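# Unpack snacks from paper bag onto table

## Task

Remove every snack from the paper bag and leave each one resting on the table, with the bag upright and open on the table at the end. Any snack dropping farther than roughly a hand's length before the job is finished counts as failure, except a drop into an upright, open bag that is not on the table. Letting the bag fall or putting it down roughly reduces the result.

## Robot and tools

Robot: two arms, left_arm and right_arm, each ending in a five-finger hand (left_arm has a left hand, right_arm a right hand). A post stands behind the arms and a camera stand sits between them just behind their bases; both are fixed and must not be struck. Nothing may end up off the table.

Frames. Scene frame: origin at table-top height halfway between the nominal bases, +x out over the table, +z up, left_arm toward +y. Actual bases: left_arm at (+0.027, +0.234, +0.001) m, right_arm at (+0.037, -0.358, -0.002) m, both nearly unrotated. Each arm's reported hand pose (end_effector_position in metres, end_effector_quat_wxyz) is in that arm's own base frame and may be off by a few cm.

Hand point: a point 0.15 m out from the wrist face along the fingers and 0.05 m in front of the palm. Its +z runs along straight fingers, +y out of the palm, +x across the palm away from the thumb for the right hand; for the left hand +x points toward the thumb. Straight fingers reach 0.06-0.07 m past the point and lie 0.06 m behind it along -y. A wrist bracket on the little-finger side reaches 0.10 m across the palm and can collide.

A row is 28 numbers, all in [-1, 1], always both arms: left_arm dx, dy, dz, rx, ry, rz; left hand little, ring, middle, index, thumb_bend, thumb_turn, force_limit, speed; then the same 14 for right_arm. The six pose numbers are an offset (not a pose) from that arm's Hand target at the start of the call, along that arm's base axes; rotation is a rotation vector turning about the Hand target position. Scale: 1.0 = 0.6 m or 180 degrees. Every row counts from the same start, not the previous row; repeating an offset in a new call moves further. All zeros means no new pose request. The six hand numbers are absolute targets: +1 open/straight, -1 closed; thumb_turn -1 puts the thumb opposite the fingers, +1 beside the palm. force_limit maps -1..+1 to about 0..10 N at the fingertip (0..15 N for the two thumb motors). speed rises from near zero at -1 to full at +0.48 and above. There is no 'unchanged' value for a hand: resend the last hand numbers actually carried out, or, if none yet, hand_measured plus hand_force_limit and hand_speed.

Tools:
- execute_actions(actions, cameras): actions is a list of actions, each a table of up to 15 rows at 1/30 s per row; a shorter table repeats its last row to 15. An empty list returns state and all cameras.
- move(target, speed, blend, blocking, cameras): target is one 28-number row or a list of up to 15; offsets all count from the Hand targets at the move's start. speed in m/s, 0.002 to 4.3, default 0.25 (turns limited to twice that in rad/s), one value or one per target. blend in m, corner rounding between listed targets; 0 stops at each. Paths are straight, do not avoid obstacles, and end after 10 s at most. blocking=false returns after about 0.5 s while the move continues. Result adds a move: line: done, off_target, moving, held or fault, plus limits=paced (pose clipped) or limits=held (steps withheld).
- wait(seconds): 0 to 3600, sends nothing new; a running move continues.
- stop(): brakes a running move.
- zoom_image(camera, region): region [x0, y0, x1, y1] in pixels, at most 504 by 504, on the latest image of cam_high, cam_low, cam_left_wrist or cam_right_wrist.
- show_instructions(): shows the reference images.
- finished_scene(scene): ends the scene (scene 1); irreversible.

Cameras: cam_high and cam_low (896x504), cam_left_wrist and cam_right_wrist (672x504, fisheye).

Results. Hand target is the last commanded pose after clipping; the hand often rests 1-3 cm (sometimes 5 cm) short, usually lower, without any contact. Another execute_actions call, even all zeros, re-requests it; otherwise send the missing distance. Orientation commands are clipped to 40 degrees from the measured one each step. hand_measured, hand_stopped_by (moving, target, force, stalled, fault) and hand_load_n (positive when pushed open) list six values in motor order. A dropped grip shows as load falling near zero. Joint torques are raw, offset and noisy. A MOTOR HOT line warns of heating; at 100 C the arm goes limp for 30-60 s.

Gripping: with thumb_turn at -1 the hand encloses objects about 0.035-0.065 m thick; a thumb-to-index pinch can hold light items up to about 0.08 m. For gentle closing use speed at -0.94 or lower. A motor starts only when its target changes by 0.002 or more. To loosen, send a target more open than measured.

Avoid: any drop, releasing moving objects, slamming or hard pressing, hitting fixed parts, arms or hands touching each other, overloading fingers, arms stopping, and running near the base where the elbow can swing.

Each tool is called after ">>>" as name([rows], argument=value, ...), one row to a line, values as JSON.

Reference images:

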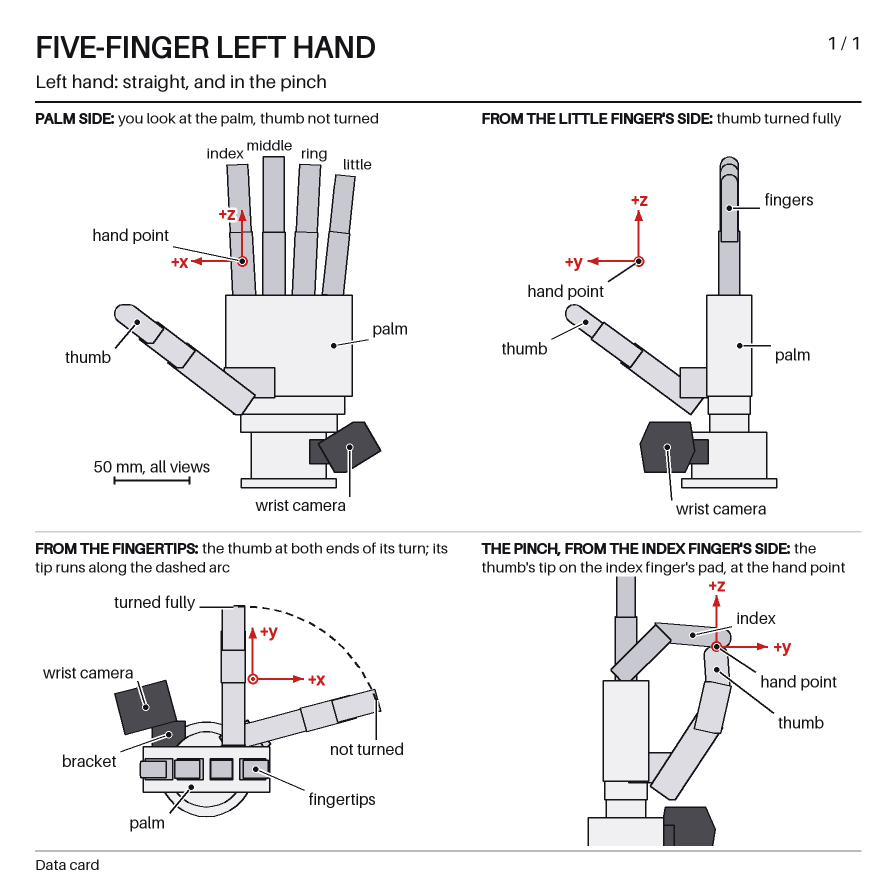

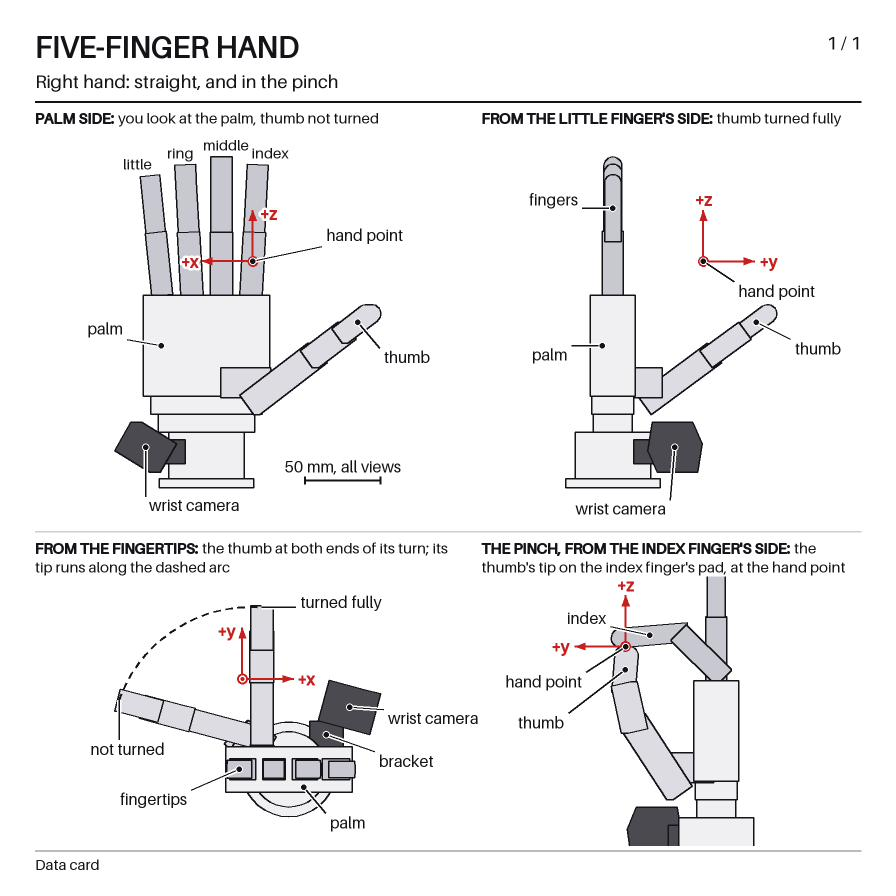

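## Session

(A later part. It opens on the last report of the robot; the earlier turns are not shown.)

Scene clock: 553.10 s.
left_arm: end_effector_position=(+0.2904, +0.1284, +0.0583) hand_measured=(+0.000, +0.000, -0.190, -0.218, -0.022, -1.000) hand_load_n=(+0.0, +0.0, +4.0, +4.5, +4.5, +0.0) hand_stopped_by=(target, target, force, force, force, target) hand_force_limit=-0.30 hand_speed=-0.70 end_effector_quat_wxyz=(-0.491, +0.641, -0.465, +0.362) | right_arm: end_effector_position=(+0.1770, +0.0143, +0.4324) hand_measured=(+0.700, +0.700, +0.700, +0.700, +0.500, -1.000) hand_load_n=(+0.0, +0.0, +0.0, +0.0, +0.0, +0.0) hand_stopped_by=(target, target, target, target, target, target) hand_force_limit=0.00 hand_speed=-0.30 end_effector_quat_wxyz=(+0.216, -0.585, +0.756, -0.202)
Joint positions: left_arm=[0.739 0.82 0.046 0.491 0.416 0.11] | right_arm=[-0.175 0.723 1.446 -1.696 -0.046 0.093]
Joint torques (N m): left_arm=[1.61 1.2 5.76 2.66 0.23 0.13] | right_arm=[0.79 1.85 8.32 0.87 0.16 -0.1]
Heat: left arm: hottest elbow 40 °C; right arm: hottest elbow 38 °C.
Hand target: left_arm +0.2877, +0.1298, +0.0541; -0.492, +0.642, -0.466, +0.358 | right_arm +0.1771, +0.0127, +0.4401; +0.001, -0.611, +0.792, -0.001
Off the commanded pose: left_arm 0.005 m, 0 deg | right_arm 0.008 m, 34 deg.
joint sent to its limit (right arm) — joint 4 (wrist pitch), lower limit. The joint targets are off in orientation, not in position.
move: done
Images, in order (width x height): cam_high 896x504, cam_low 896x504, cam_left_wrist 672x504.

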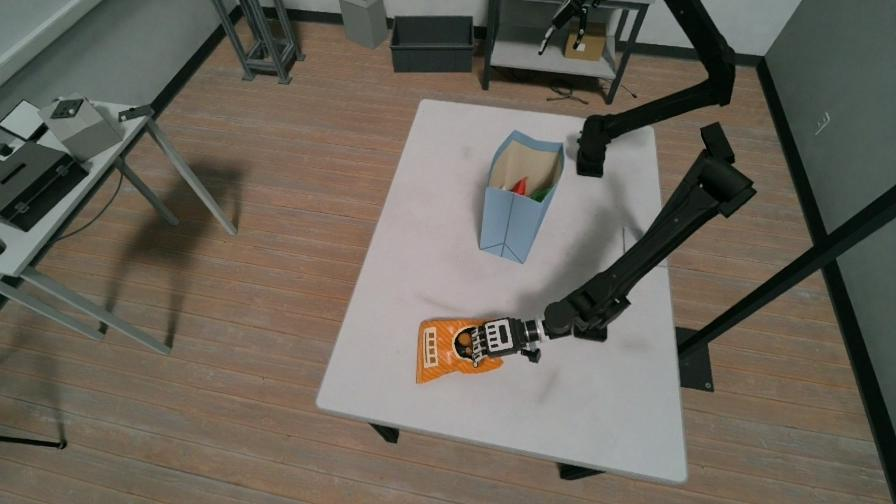

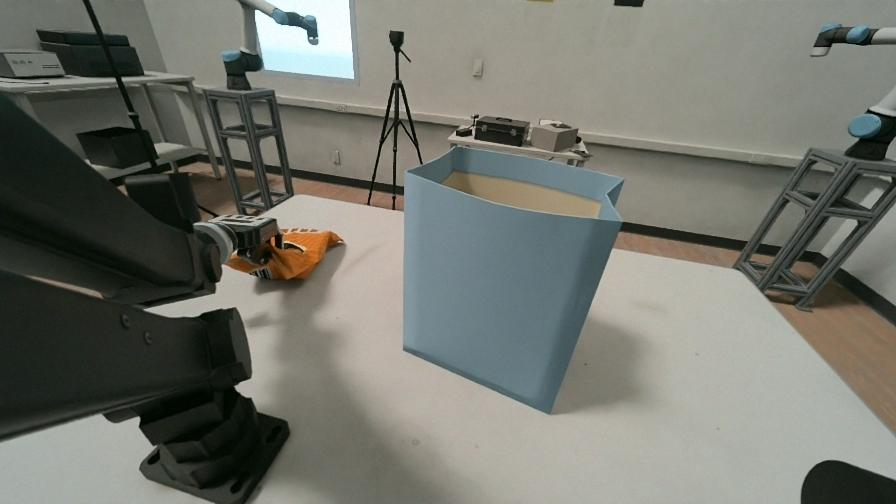

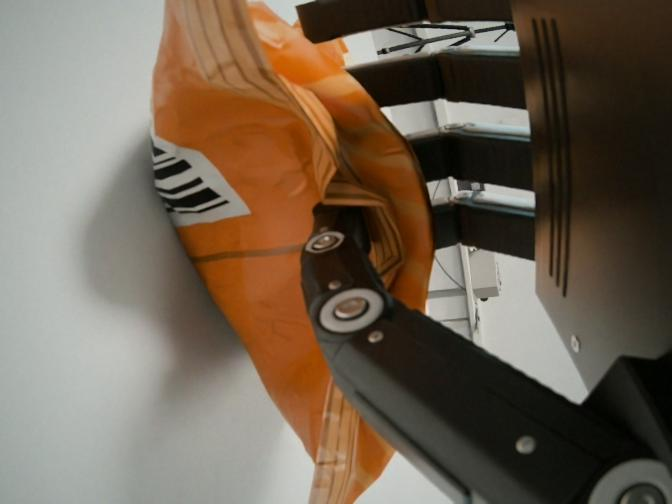

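>>> move(target=[0,0.0,-0.02,0,0,0,0.0,0.0,-0.4,-0.4,-0.2,-1,-0.3,-0.7,0,0,0,0,0,0,0.7,0.7,0.7,0.7,0.5,-1,0,-0.3], speed=0.05, cameras=[])

>>> move(target=[0,0.0,0,0,0,0,0.7,0.7,0.7,0.7,0.05,-1,-0.3,-0.6,0,0,0,0,0,0,0.7,0.7,0.7,0.7,0.5,-1,0,-0.3], speed=0.05, cameras=["cam_left_wrist","cam_high","cam_low"])

Scene clock: 558.07 s.
left_arm: end_effector_position=(+0.2922, +0.1295, +0.0493) hand_measured=(+0.000, +0.000, -0.190, -0.218, -0.022, -1.000) hand_load_n=(-0.5, +0.0, +4.0, +4.5, +4.5, +0.0) hand_stopped_by=(target, target, force, force, force, target) hand_force_limit=-0.30 hand_speed=-0.70 end_effector_quat_wxyz=(-0.495, +0.638, -0.465, +0.363) | right_arm: end_effector_position=(+0.1770, +0.0143, +0.4324) hand_measured=(+0.700, +0.700, +0.700, +0.700, +0.500, -1.000) hand_load_n=(+0.0, +0.0, +0.0, +0.0, +0.0, +0.0) hand_stopped_by=(target, target, target, target, target, target) hand_force_limit=0.00 hand_speed=-0.30 end_effector_quat_wxyz=(+0.216, -0.585, +0.756, -0.202)
Joint positions: left_arm=[0.739 0.931 0.029 0.629 0.418 0.11] | right_arm=[-0.175 0.723 1.446 -1.696 -0.046 0.093]
Joint torques (N m): left_arm=[1.61 0.67 5.04 2.43 0.14 0.12] | right_arm=[0.79 1.85 8.32 0.85 0.15 -0.1]
Heat: left arm: hottest elbow 39 °C; right arm: hottest elbow 38 °C.
Hand target: left_arm +0.2877, +0.1298, +0.0420; -0.492, +0.642, -0.466, +0.358 | right_arm +0.1771, +0.0127, +0.4401; +0.001, -0.611, +0.792, -0.001
Off the commanded pose: left_arm 0.009 m, 1 deg | right_arm 0.008 m, 34 deg.
joint sent to its limit (right arm) — joint 4 (wrist pitch), lower limit. The joint targets are off in orientation, not in position.
move: done

Scene clock: 559.17 s.
left_arm: end_effector_position=(+0.2893, +0.1273, +0.0437) hand_measured=(+0.700, +0.700, +0.700, +0.700, +0.050, -1.000) hand_load_n=(+0.0, +0.0, +0.0, +0.0, +0.5, +0.0) hand_stopped_by=(target, target, target, target, target, target) hand_force_limit=-0.30 hand_speed=-0.60 end_effector_quat_wxyz=(-0.489, +0.642, -0.466, +0.362) | right_arm: end_effector_position=(+0.1770, +0.0143, +0.4324) hand_measured=(+0.700, +0.700, +0.700, +0.700, +0.500, -1.000) hand_load_n=(+0.0, +0.0, +0.0, +0.0, +0.0, +0.0) hand_stopped_by=(target, target, target, target, target, target) hand_force_limit=0.00 hand_speed=-0.30 end_effector_quat_wxyz=(+0.216, -0.585, +0.756, -0.202)
Joint positions: left_arm=[0.741 0.94 0.023 0.629 0.418 0.111] | right_arm=[-0.175 0.723 1.446 -1.696 -0.046 0.093]
Joint torques (N m): left_arm=[1.79 0.26 5.41 2.4 0.18 0.12] | right_arm=[0.79 1.85 8.32 0.85 0.15 -0.1]
Heat: left arm: hottest elbow 39 °C; right arm: hottest elbow 38 °C.
Hand target: left_arm +0.2877, +0.1298, +0.0421; -0.492, +0.642, -0.466, +0.358 | right_arm +0.1771, +0.0127, +0.4401; +0.001, -0.611, +0.792, -0.001
Off the commanded pose: left_arm 0.003 m, 1 deg | right_arm 0.008 m, 34 deg.
joint sent to its limit (right arm) — joint 4 (wrist pitch), lower limit. The joint targets are off in orientation, not in position.
move: done
Images, in order (width x height): cam_high 896x504, cam_low 896x504, cam_left_wrist 672x504.

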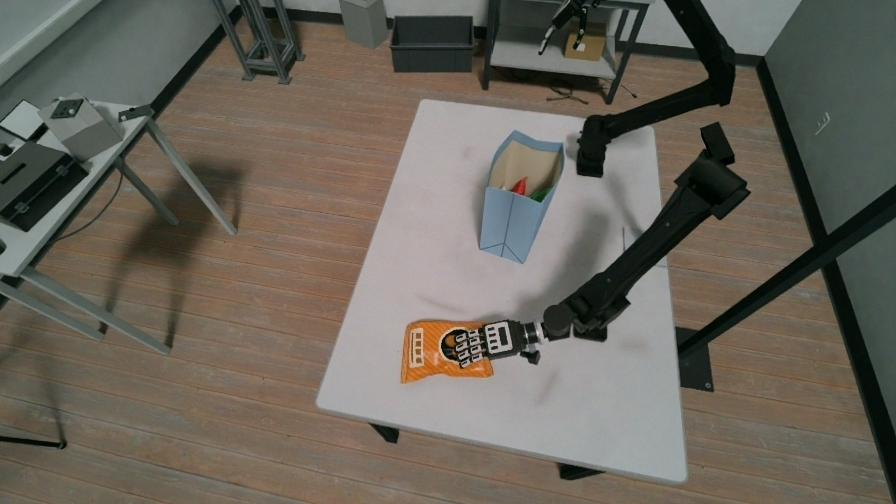

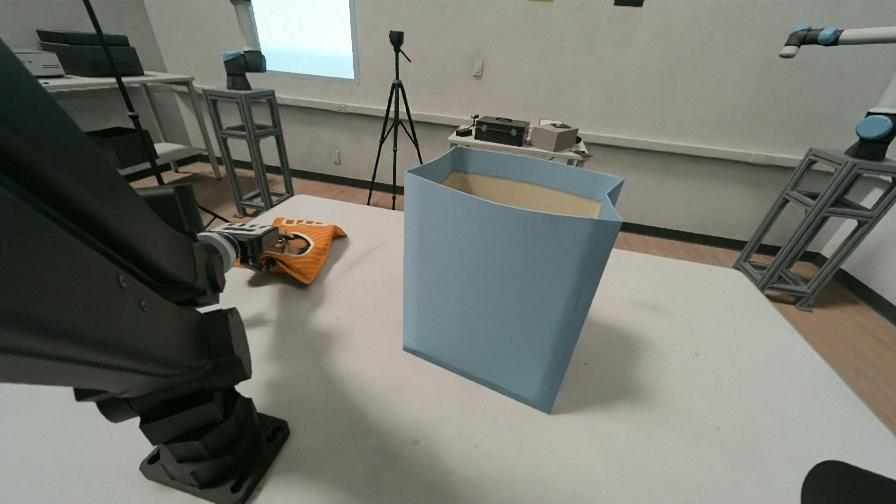

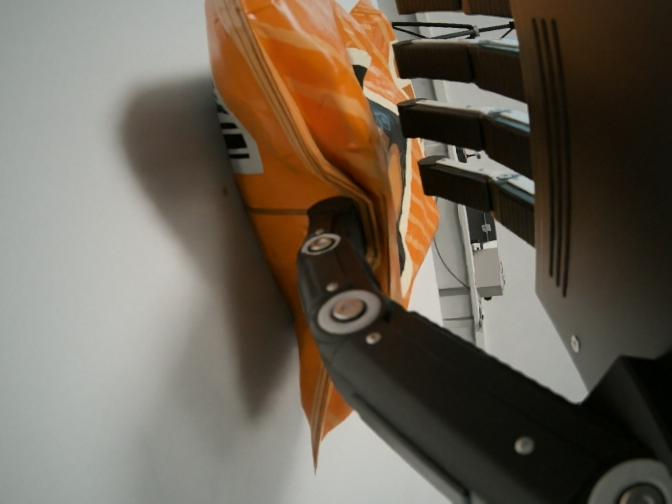

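>>> move([
  [-0.13,-0.04,0,0,0,0,0.9,0.9,0.9,0.9,0.1,-1,-0.3,-0.3,0,0,0,0,0,0,0.7,0.7,0.7,0.7,0.5,-1,0,-0.3],
  [-0.13,-0.04,0.3,0,0,0,0.9,0.9,0.9,0.9,0.1,-1,-0.3,-0.3,0,0,0,0,0,0,0.7,0.7,0.7,0.7,0.5,-1,0,-0.3],
], speed=[0.06, 0.2], cameras=["cam_left_wrist","cam_high","cam_low"])

Scene clock: 564.03 s.
left_arm: end_effector_position=(+0.2826, +0.1258, +0.0419) hand_measured=(+0.900, +0.900, +0.900, +0.900, +0.100, -1.000) hand_load_n=(+0.0, +0.0, +0.0, +0.0, +0.0, +0.0) hand_stopped_by=(target, target, target, target, target, target) hand_force_limit=-0.30 hand_speed=-0.30 end_effector_quat_wxyz=(-0.490, +0.642, -0.464, +0.362) | right_arm: end_effector_position=(+0.1770, +0.0143, +0.4324) hand_measured=(+0.700, +0.700, +0.700, +0.700, +0.500, -1.000) hand_load_n=(+0.0, +0.0, +0.0, +0.0, +0.0, +0.0) hand_stopped_by=(target, target, target, target, target, target) hand_force_limit=0.00 hand_speed=-0.30 end_effector_quat_wxyz=(+0.216, -0.585, +0.756, -0.202)
Joint positions: left_arm=[0.763 0.913 0.005 0.621 0.438 0.114] | right_arm=[-0.175 0.723 1.446 -1.696 -0.046 0.093]
Joint torques (N m): left_arm=[0.85 0.5 5.85 2.13 0.08 0.01] | right_arm=[0.79 1.85 8.32 0.88 0.15 -0.09]
Heat: left arm: hottest elbow 39 °C; right arm: hottest elbow 38 °C.
Hand target: left_arm +0.2848, +0.1260, +0.0426; -0.489, +0.642, -0.465, +0.363 (not the last commanded pose) | right_arm +0.1771, +0.0127, +0.4401; +0.001, -0.611, +0.792, -0.001
Off the commanded pose: left_arm 0.195 m, 1 deg | right_arm 0.008 m, 34 deg.
joint sent to its limit (right arm) — joint 4 (wrist pitch), lower limit. The joint targets are off in orientation, not in position.
move: held (left_arm; a check stopped the path); path passed 0 of 2 targets; limits=held
pose unreachable (left arm): on one or more control steps of this call, first in action 0 (counted from 0), this arm could not follow its commanded pose, so it was not sent that pose on those steps. It may still have moved: this result reports where it is.
cause: moving toward the commanded pose would bring two parts of the arm too close to each other (joints 2 (shoulder) and 3 (elbow) lie between them).
Images, in order (width x height): cam_high 896x504, cam_low 896x504, cam_left_wrist 672x504.

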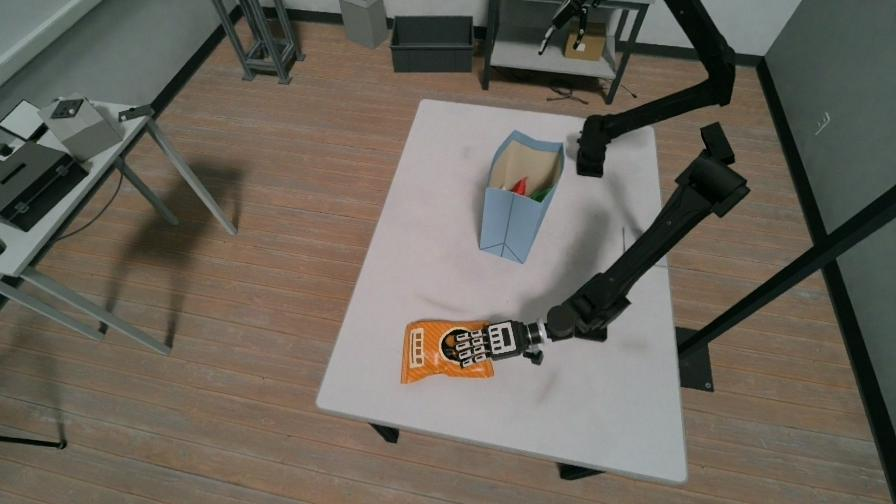

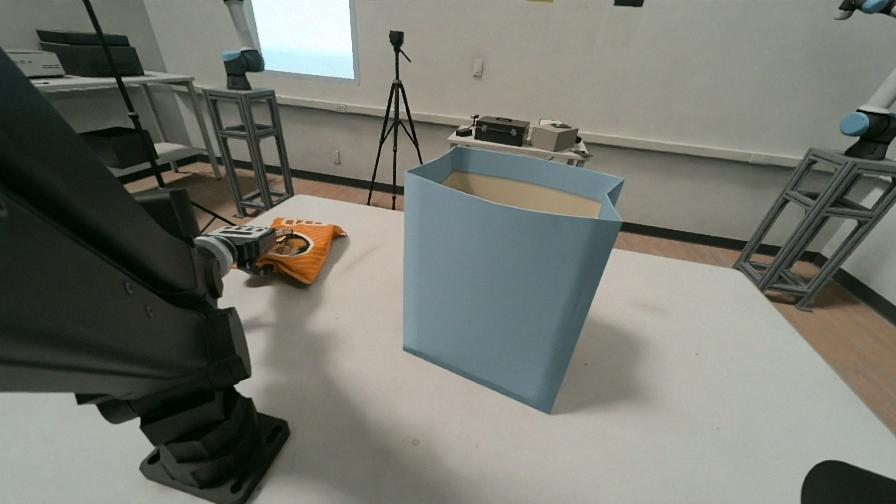

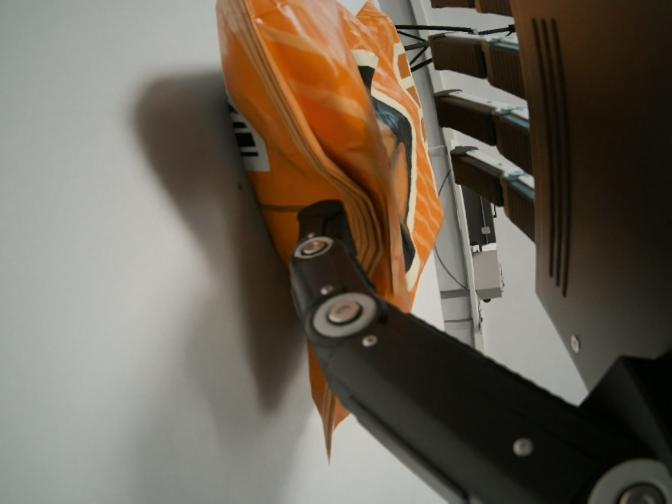

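>>> move([
  [0,0,0,0,0,0,1,1,1,1,0.45,-1,-0.3,-0.5,0,0,0,0,0,0,0.7,0.7,0.7,0.7,0.5,-1,0,-0.3],
  [-0.079,-0.026,0.02,-0.043,0.132,0,1,1,1,1,0.45,-1,-0.3,-0.5,0,0,0,0,0,0,0.7,0.7,0.7,0.7,0.5,-1,0,-0.3],
], speed=0.06, cameras=["cam_left_wrist","cam_high","cam_low"])

Scene clock: 583.73 s.
left_arm: end_effector_position=(+0.2305, +0.1106, +0.0349) hand_measured=(+1.000, +1.000, +1.000, +1.000, +0.450, -1.000) hand_load_n=(-0.5, +0.0, +0.5, +0.0, +0.0, +0.0) hand_stopped_by=(target, target, target, target, target, target) hand_force_limit=-0.30 hand_speed=-0.50 end_effector_quat_wxyz=(-0.320, +0.753, -0.518, +0.250) | right_arm: end_effector_position=(+0.1770, +0.0143, +0.4324) hand_measured=(+0.700, +0.700, +0.700, +0.700, +0.500, -1.000) hand_load_n=(+0.0, +0.0, +0.0, +0.0, +0.0, +0.0) hand_stopped_by=(target, target, target, target, target, target) hand_force_limit=0.00 hand_speed=-0.30 end_effector_quat_wxyz=(+0.216, -0.585, +0.756, -0.202)
Joint positions: left_arm=[0.754 0.652 0.239 -0.373 0.328 0.252] | right_arm=[-0.175 0.723 1.446 -1.696 -0.046 0.093]
Joint torques (N m): left_arm=[-1.67 -2.61 9.24 0.38 -0.02 0.17] | right_arm=[0.73 1.79 8.32 0.87 0.15 -0.1]
Heat: left arm: hottest elbow 40 °C; right arm: hottest elbow 38 °C.
Hand target: left_arm +0.2375, +0.1105, +0.0546; -0.339, +0.734, -0.531, +0.254 | right_arm +0.1771, +0.0127, +0.4401; +0.001, -0.611, +0.792, -0.001
Off the commanded pose: left_arm 0.021 m, 3 deg | right_arm 0.008 m, 34 deg.
joint sent to its limit (right arm) — joint 4 (wrist pitch), lower limit. The joint targets are off in orientation, not in position.
move: off_target (left_arm)
Images, in order (width x height): cam_high 896x504, cam_low 896x504, cam_left_wrist 672x504.

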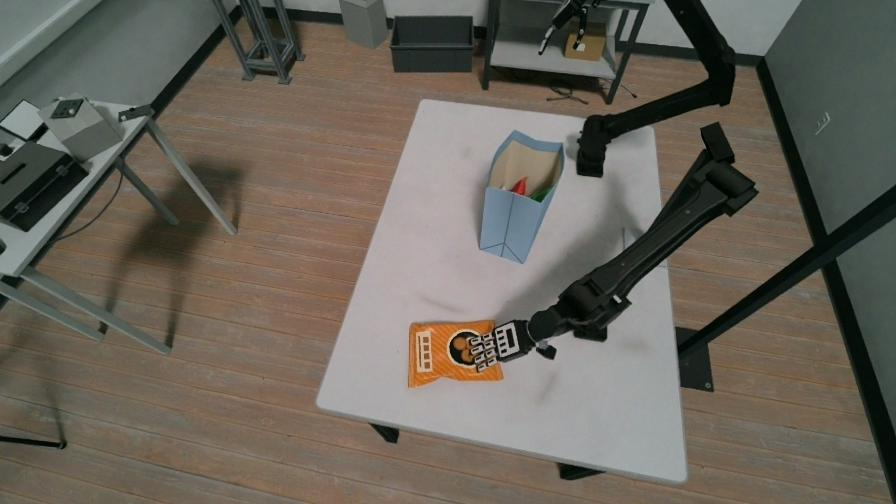

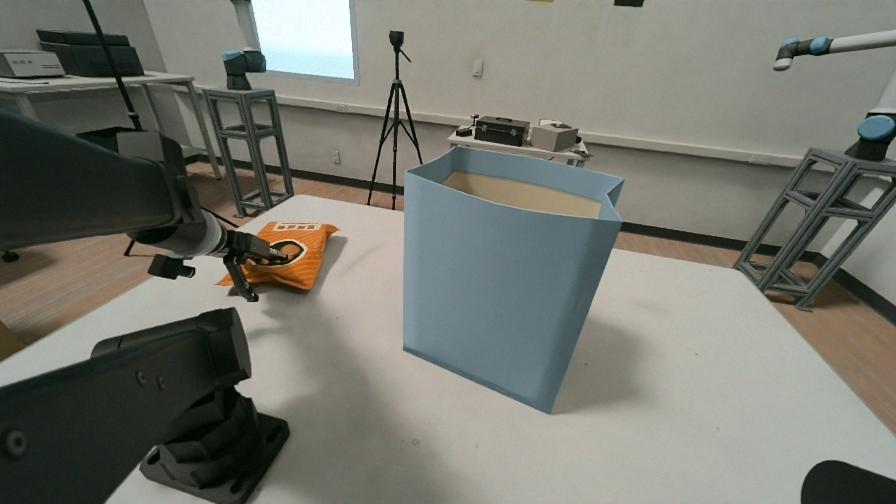

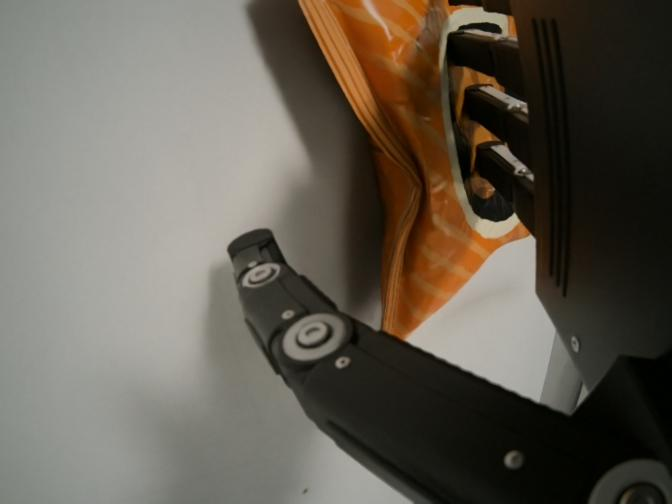

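>>> move([
  [0,0,0.33,0,0,0,1,1,1,1,0.45,-1,-0.3,-0.3,0,0,0,0,0,0,0.7,0.7,0.7,0.7,0.5,-1,0,-0.3],
  [0.021,-0.35,0.65,-0.003,0.197,-0.177,1,1,1,1,0.45,-1,-0.3,-0.3,0,0,0,0,0,0,0.7,0.7,0.7,0.7,0.5,-1,0,-0.3],
  [0.0,-0.65,0.65,-0.003,0.197,-0.177,1,1,1,1,0.45,-1,-0.3,-0.3,0,0,0,0,0,0,0.7,0.7,0.7,0.7,0.5,-1,0,-0.3],
], speed=0.2, blend=[0.05,0.05,0], cameras=["cam_left_wrist","cam_high"])

>>> zoom_image(camera="cam_high", region=[460, 80, 600, 220])

Scene clock: 596.30 s.
left_arm: end_effector_position=(+0.2362, -0.2789, +0.4321) hand_measured=(+1.000, +1.000, +1.000, +1.000, +0.450, -1.000) hand_load_n=(+0.0, +0.0, +0.0, +0.0, +0.0, +0.0) hand_stopped_by=(target, target, target, target, target, target) hand_force_limit=-0.30 hand_speed=-0.30 end_effector_quat_wxyz=(+0.081, -0.590, +0.781, -0.188) | right_arm: end_effector_position=(+0.1770, +0.0143, +0.4324) hand_measured=(+0.700, +0.700, +0.700, +0.700, +0.500, -1.000) hand_load_n=(+0.0, +0.0, +0.0, +0.0, +0.0, +0.0) hand_stopped_by=(target, target, target, target, target, target) hand_force_limit=0.00 hand_speed=-0.30 end_effector_quat_wxyz=(+0.216, -0.585, +0.756, -0.202)
Joint positions: left_arm=[-0.77 1.236 1.751 -1.686 -0.1 -0.474] | right_arm=[-0.175 0.723 1.446 -1.696 -0.046 0.093]
Joint torques (N m): left_arm=[1.32 -5.77 9.14 0.4 0.04 -0.02] | right_arm=[0.79 1.85 8.32 0.87 0.15 -0.1]
Heat: left arm: hottest elbow 40 °C; right arm: hottest elbow 38 °C.
Hand target: left_arm +0.2375, -0.2795, +0.4445; +0.079, -0.606, +0.784, -0.105 | right_arm +0.1771, +0.0127, +0.4401; +0.001, -0.611, +0.792, -0.001
Off the commanded pose: left_arm 0.012 m, 10 deg | right_arm 0.008 m, 34 deg.
joint sent to its limit (left arm) — joint 4 (wrist pitch), lower limit. The joint targets are off in orientation, not in position.
joint sent to its limit (right arm) — joint 4 (wrist pitch), lower limit. The joint targets are off in orientation, not in position.
move: off_target (left_arm)
Images, in order (width x height): cam_high 896x504, cam_left_wrist 672x504.

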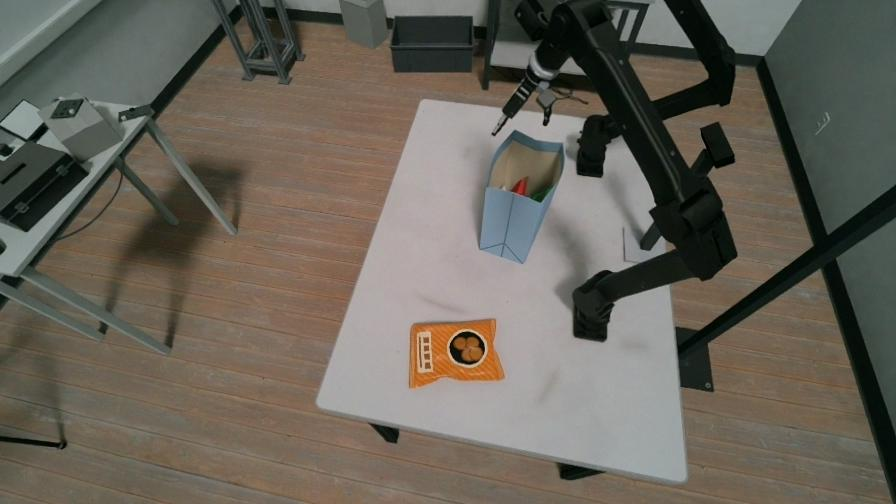

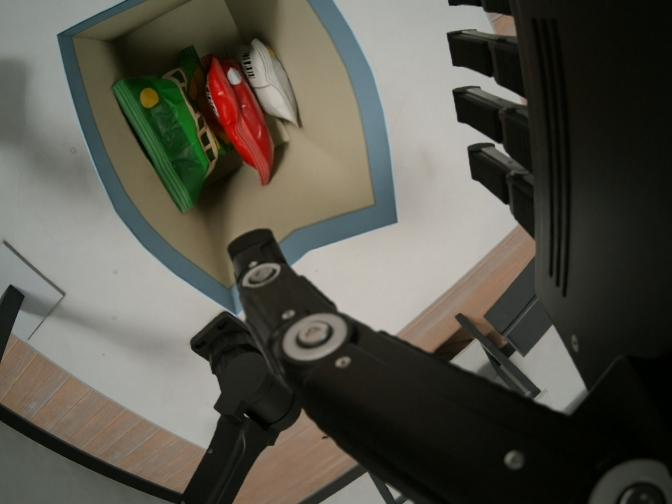

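Scaled by 3.600 from the camera's image (finer frame: 1280x720).

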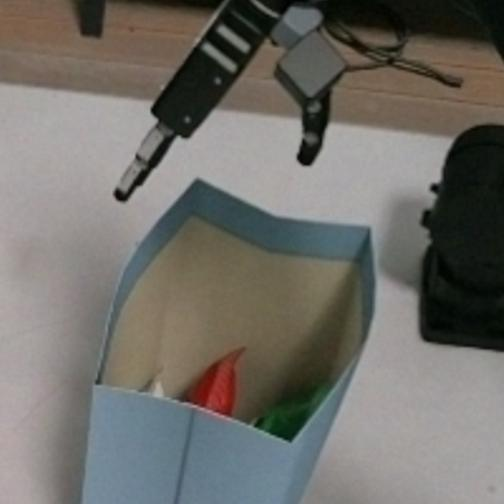

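>>> zoom_image(camera="cam_left_wrist", region=[60, 0, 380, 240])

Scaled by 1.575 from the camera's image (finer frame: 960x720).

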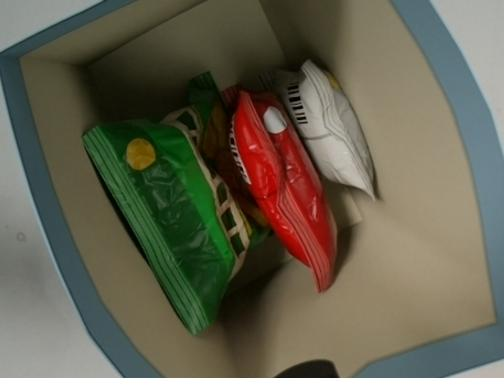

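>>> move(target=[-0.0245,-0.0365,-0.4,0,0,0.02,0.75,0.75,0.7,0.7,0.6,-1,-0.3,-0.3,0,0,0,0,0,0,0.7,0.7,0.7,0.7,0.5,-1,0,-0.3], speed=0.12, cameras=["cam_left_wrist","cam_high","cam_low"])

>>> zoom_image(camera="cam_high", region=[460, 80, 600, 220])

Scene clock: 629.13 s.
left_arm: end_effector_position=(+0.2213, -0.2958, +0.2079) hand_measured=(+0.750, +0.750, +0.700, +0.700, +0.600, -1.000) hand_load_n=(+0.0, +0.0, +0.0, +0.0, +0.0, +0.0) hand_stopped_by=(target, target, target, target, target, target) hand_force_limit=-0.30 hand_speed=-0.30 end_effector_quat_wxyz=(+0.081, -0.630, +0.766, -0.100) | right_arm: end_effector_position=(+0.1770, +0.0143, +0.4324) hand_measured=(+0.700, +0.700, +0.700, +0.700, +0.500, -1.000) hand_load_n=(+0.0, +0.0, +0.0, +0.0, +0.0, +0.5) hand_stopped_by=(target, target, target, target, target, target) hand_force_limit=0.00 hand_speed=-0.30 end_effector_quat_wxyz=(+0.216, -0.585, +0.756, -0.202)
Joint positions: left_arm=[-0.846 1.231 1.161 -1.292 -0.155 -0.635] | right_arm=[-0.175 0.723 1.446 -1.696 -0.046 0.093]
Joint torques (N m): left_arm=[0.79 -5.6 7.42 1.13 -0.1 -0.09] | right_arm=[0.79 1.85 8.31 0.87 0.15 -0.1]
Heat: left arm: hottest elbow 40 °C; right arm: hottest elbow 38 °C.
Hand target: left_arm +0.2228, -0.3015, +0.2047; +0.082, -0.630, +0.765, -0.103 | right_arm +0.1771, +0.0127, +0.4401; +0.001, -0.611, +0.792, -0.001
Off the commanded pose: left_arm 0.007 m, 0 deg | right_arm 0.008 m, 34 deg.
joint sent to its limit (right arm) — joint 4 (wrist pitch), lower limit. The joint targets are off in orientation, not in position.
move: done
Images, in order (width x height): cam_high 896x504, cam_low 896x504, cam_left_wrist 672x504.

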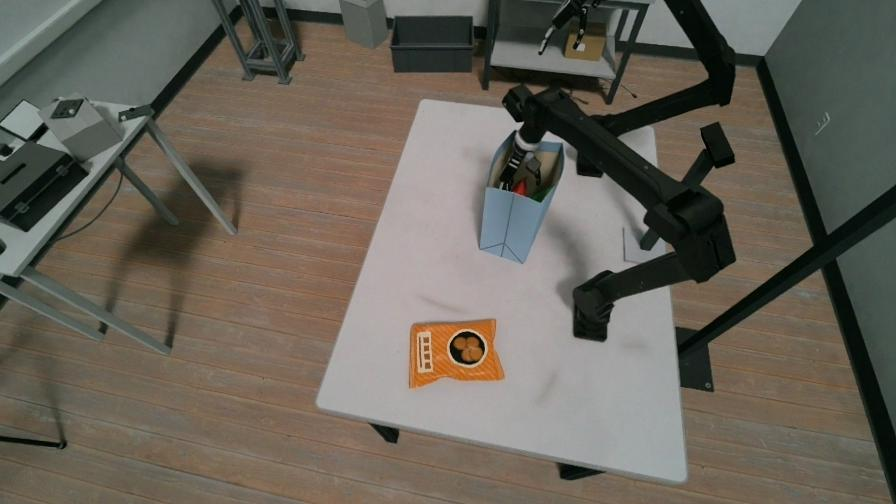

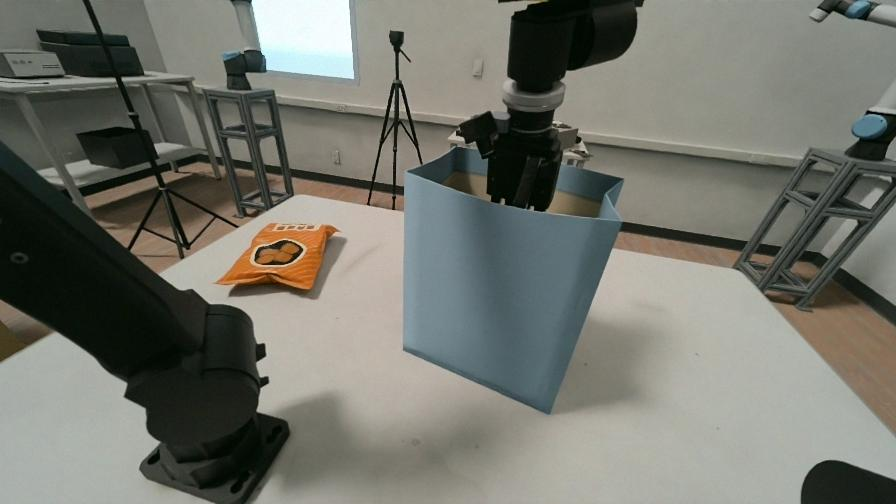

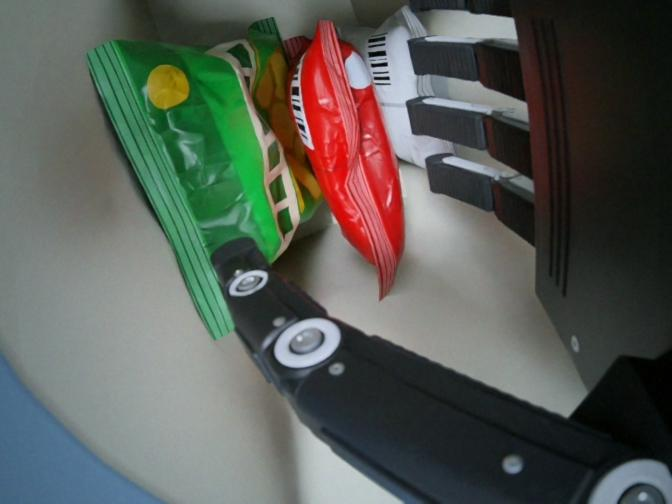

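Scaled by 3.600 from the camera's image (finer frame: 1280x720).

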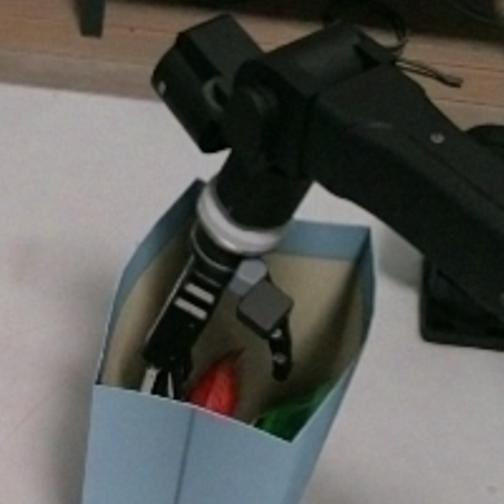

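>>> move(target=[0.016,-0.008,-0.125,0,0,0,0.75,0.75,0.7,0.7,0.6,-1,-0.3,-0.3,0,0,0,0,0,0,0.7,0.7,0.7,0.7,0.5,-1,0,-0.3], speed=0.08, cameras=["cam_left_wrist","cam_high"])

>>> zoom_image(camera="cam_high", region=[460, 80, 600, 220])

Scene clock: 656.67 s.
left_arm: end_effector_position=(+0.2287, -0.3043, +0.1350) hand_measured=(+0.750, +0.750, +0.700, +0.700, +0.600, -1.000) hand_load_n=(+0.0, +0.0, +0.0, +0.0, +0.0, +0.0) hand_stopped_by=(target, target, target, target, target, target) hand_force_limit=-0.30 hand_speed=-0.30 end_effector_quat_wxyz=(+0.081, -0.630, +0.766, -0.103) | right_arm: end_effector_position=(+0.1770, +0.0143, +0.4324) hand_measured=(+0.700, +0.700, +0.700, +0.700, +0.500, -1.000) hand_load_n=(+0.0, +0.0, +0.0, +0.0, +0.0, +0.0) hand_stopped_by=(target, target, target, target, target, target) hand_force_limit=0.00 hand_speed=-0.30 end_effector_quat_wxyz=(+0.216, -0.585, +0.756, -0.202)
Joint positions: left_arm=[-0.846 1.291 1.018 -1.084 -0.155 -0.636] | right_arm=[-0.175 0.723 1.446 -1.696 -0.046 0.093]
Joint torques (N m): left_arm=[0.91 -6.07 6.98 1.31 -0.01 0.04] | right_arm=[0.73 1.9 8.32 0.85 0.15 -0.1]
Heat: left arm: hottest elbow 41 °C; right arm: hottest elbow 38 °C.
Hand target: left_arm +0.2323, -0.3063, +0.1295; +0.082, -0.630, +0.765, -0.103 | right_arm +0.1771, +0.0127, +0.4401; +0.001, -0.611, +0.792, -0.001
Off the commanded pose: left_arm 0.007 m, 0 deg | right_arm 0.008 m, 34 deg.
joint sent to its limit (right arm) — joint 4 (wrist pitch), lower limit. The joint targets are off in orientation, not in position.
move: done
Images, in order (width x height): cam_high 896x504, cam_left_wrist 672x504.

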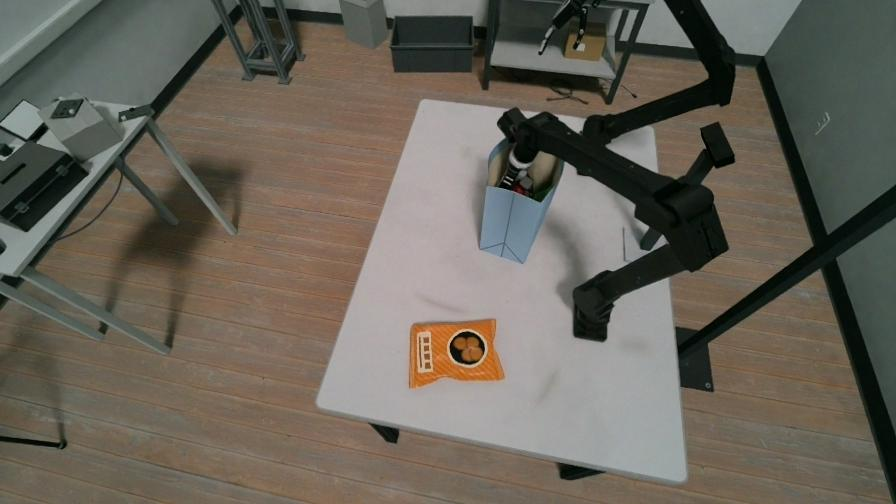

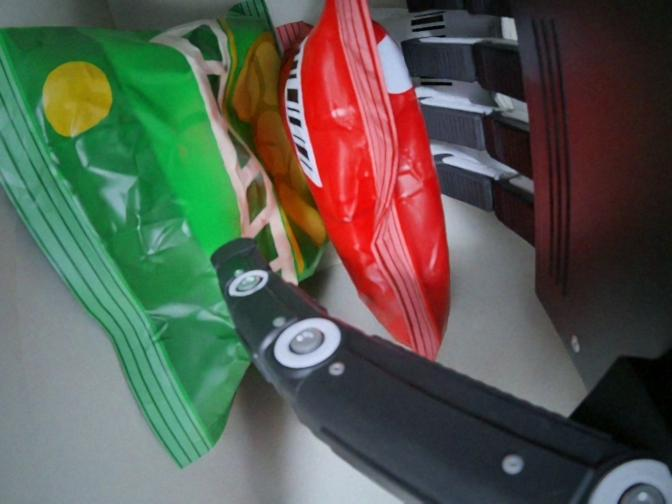

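Scaled by 3.600 from the camera's image (finer frame: 1280x720).

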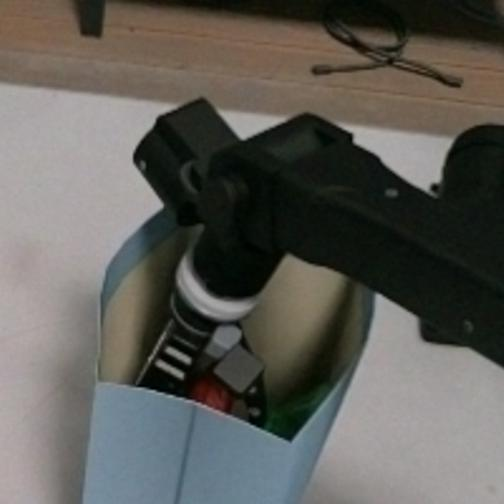

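>>> move(target=[0.014,-0.003,-0.055,0,0,0,0.75,0.75,0.7,0.7,0.6,-1,-0.3,-0.3,0,0,0,0,0,0,0.7,0.7,0.7,0.7,0.5,-1,0,-0.3], speed=0.06, cameras=["cam_left_wrist","cam_high"])

>>> zoom_image(camera="cam_high", region=[460, 80, 600, 220])

Scene clock: 661.07 s.
left_arm: end_effector_position=(+0.2364, -0.3083, +0.1045) hand_measured=(+0.750, +0.750, +0.700, +0.700, +0.600, -1.000) hand_load_n=(+0.0, -0.5, +0.0, +0.0, -0.5, +0.0) hand_stopped_by=(target, target, target, target, target, target) hand_force_limit=-0.30 hand_speed=-0.30 end_effector_quat_wxyz=(+0.082, -0.631, +0.764, -0.106) | right_arm: end_effector_position=(+0.1770, +0.0143, +0.4324) hand_measured=(+0.700, +0.700, +0.700, +0.700, +0.500, -1.000) hand_load_n=(+0.0, +0.0, +0.0, +0.0, +0.0, +0.0) hand_stopped_by=(target, target, target, target, target, target) hand_force_limit=0.00 hand_speed=-0.30 end_effector_quat_wxyz=(+0.216, -0.585, +0.756, -0.202)
Joint positions: left_arm=[-0.839 1.335 0.974 -0.989 -0.155 -0.63] | right_arm=[-0.175 0.723 1.446 -1.696 -0.046 0.093]
Joint torques (N m): left_arm=[1.49 -6.59 6.61 1.36 0.11 0.11] | right_arm=[0.73 1.79 8.31 0.88 0.15 -0.09]
Heat: left arm: hottest elbow 41 °C; right arm: hottest elbow 38 °C.
Hand target: left_arm +0.2407, -0.3081, +0.0965; +0.082, -0.630, +0.765, -0.103 | right_arm +0.1771, +0.0127, +0.4401; +0.001, -0.611, +0.792, -0.001
Off the commanded pose: left_arm 0.009 m, 0 deg | right_arm 0.008 m, 34 deg.
joint sent to its limit (right arm) — joint 4 (wrist pitch), lower limit. The joint targets are off in orientation, not in position.
move: done
Images, in order (width x height): cam_high 896x504, cam_left_wrist 672x504.

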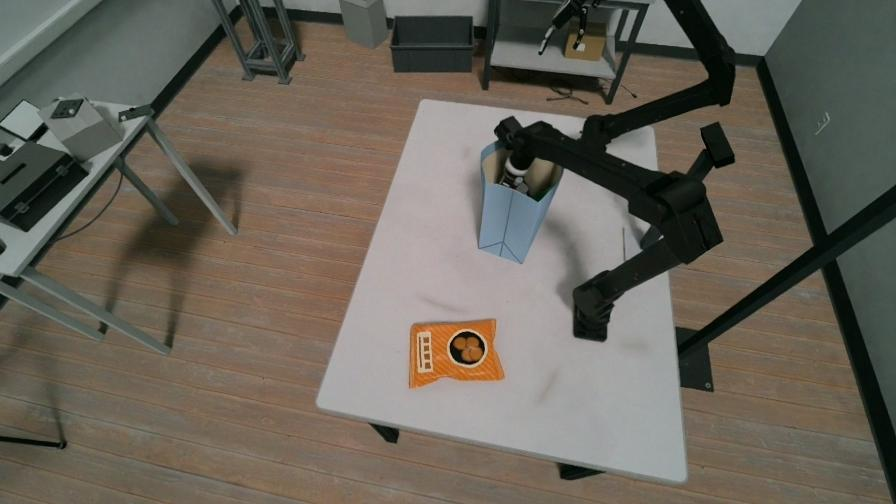

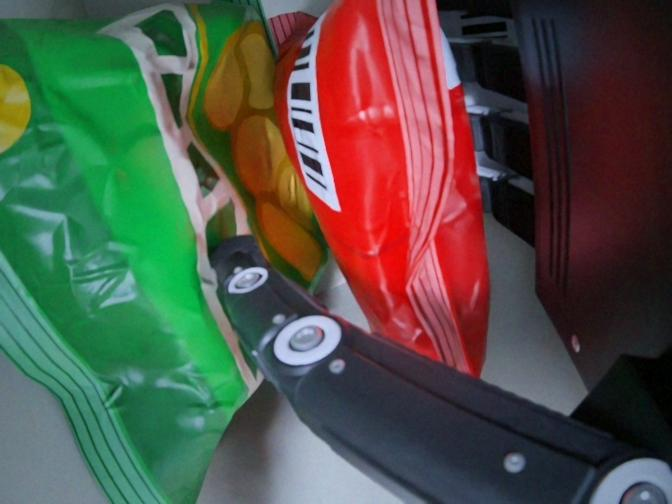

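Scaled by 3.600 from the camera's image (finer frame: 1280x720).

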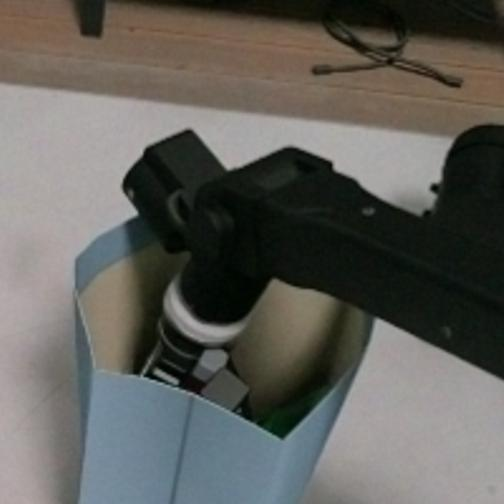

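>>> move(target=[0,0,0,0,0,0,0.25,0.25,0.1,0.1,0.0,-1,-0.4,-0.6,0,0,0,0,0,0,0.7,0.7,0.7,0.7,0.5,-1,0,-0.3], speed=0.06, cameras=["cam_left_wrist"])

Scene clock: 665.13 s.
left_arm: end_effector_position=(+0.2383, -0.3090, +0.1045) hand_measured=(+0.250, +0.250, +0.100, +0.100, +0.000, -1.000) hand_load_n=(+0.0, +0.0, +1.0, +0.5, +1.0, +0.5) hand_stopped_by=(target, target, target, target, target, target) hand_force_limit=-0.40 hand_speed=-0.60 end_effector_quat_wxyz=(+0.083, -0.631, +0.764, -0.109) | right_arm: end_effector_position=(+0.1770, +0.0143, +0.4324) hand_measured=(+0.700, +0.700, +0.700, +0.700, +0.500, -1.000) hand_load_n=(+0.0, +0.0, +0.0, +0.0, +0.0, -0.5) hand_stopped_by=(target, target, target, target, target, target) hand_force_limit=0.00 hand_speed=-0.30 end_effector_quat_wxyz=(+0.216, -0.585, +0.756, -0.202)
Joint positions: left_arm=[-0.836 1.336 0.974 -0.982 -0.155 -0.63] | right_arm=[-0.175 0.723 1.446 -1.696 -0.046 0.093]
Joint torques (N m): left_arm=[1.44 -6.71 6.8 1.11 0.04 0.14] | right_arm=[0.79 1.85 8.32 0.87 0.16 -0.1]
Heat: left arm: hottest elbow 41 °C; right arm: hottest elbow 38 °C.
Hand target: left_arm +0.2407, -0.3080, +0.0965; +0.082, -0.630, +0.765, -0.103 | right_arm +0.1771, +0.0127, +0.4401; +0.001, -0.611, +0.792, -0.001
Off the commanded pose: left_arm 0.008 m, 1 deg | right_arm 0.008 m, 34 deg.
joint sent to its limit (right arm) — joint 4 (wrist pitch), lower limit. The joint targets are off in orientation, not in position.
move: done

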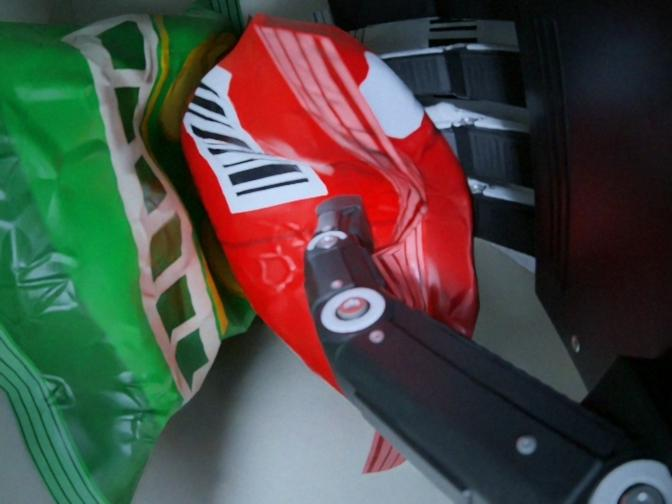

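Good. Firm up the grip.

>>> move(target=[0,0,0,0,0,0,0.05,0.05,-0.5,-0.5,-0.3,-1,-0.3,-0.7,0,0,0,0,0,0,0.7,0.7,0.7,0.7,0.5,-1,0,-0.3], speed=0.06, cameras=["cam_left_wrist"])

Scene clock: 667.40 s.
left_arm: end_effector_position=(+0.2383, -0.3090, +0.1040) hand_measured=(+0.050, +0.050, -0.172, -0.172, -0.150, -1.000) hand_load_n=(+0.0, +0.0, +4.0, +3.5, +5.0, +0.5) hand_stopped_by=(target, target, force, force, force, target) hand_force_limit=-0.30 hand_speed=-0.70 end_effector_quat_wxyz=(+0.082, -0.631, +0.764, -0.108) | right_arm: end_effector_position=(+0.1770, +0.0143, +0.4324) hand_measured=(+0.700, +0.700, +0.700, +0.700, +0.500, -1.000) hand_load_n=(+0.0, +0.0, +0.0, +0.0, +0.0, +0.0) hand_stopped_by=(target, target, target, target, target, target) hand_force_limit=0.00 hand_speed=-0.30 end_effector_quat_wxyz=(+0.216, -0.585, +0.756, -0.202)
Joint positions: left_arm=[-0.836 1.337 0.974 -0.982 -0.155 -0.63] | right_arm=[-0.175 0.723 1.446 -1.696 -0.046 0.093]
Joint torques (N m): left_arm=[1.61 -6.89 6.84 1.14 0.08 0.13] | right_arm=[0.79 1.85 8.32 0.87 0.16 -0.1]
Heat: left arm: hottest elbow 41 °C; right arm: hottest elbow 38 °C.
Hand target: left_arm +0.2407, -0.3080, +0.0965; +0.082, -0.630, +0.765, -0.103 | right_arm +0.1771, +0.0127, +0.4401; +0.001, -0.611, +0.792, -0.001
Off the commanded pose: left_arm 0.008 m, 1 deg | right_arm 0.008 m, 34 deg.
joint sent to its limit (right arm) — joint 4 (wrist pitch), lower limit. The joint targets are off in orientation, not in position.
move: done

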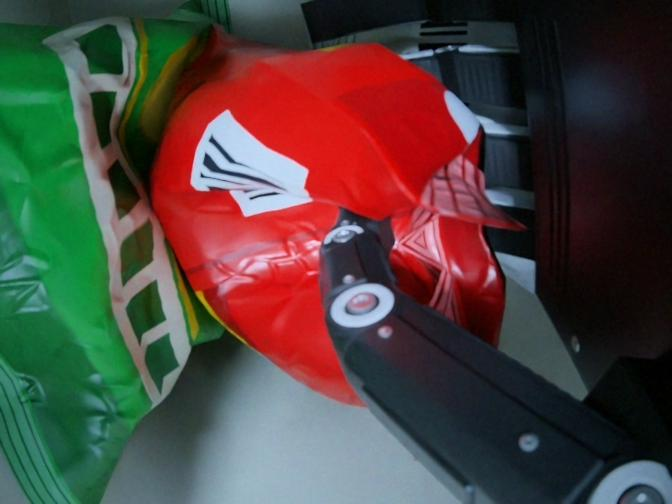

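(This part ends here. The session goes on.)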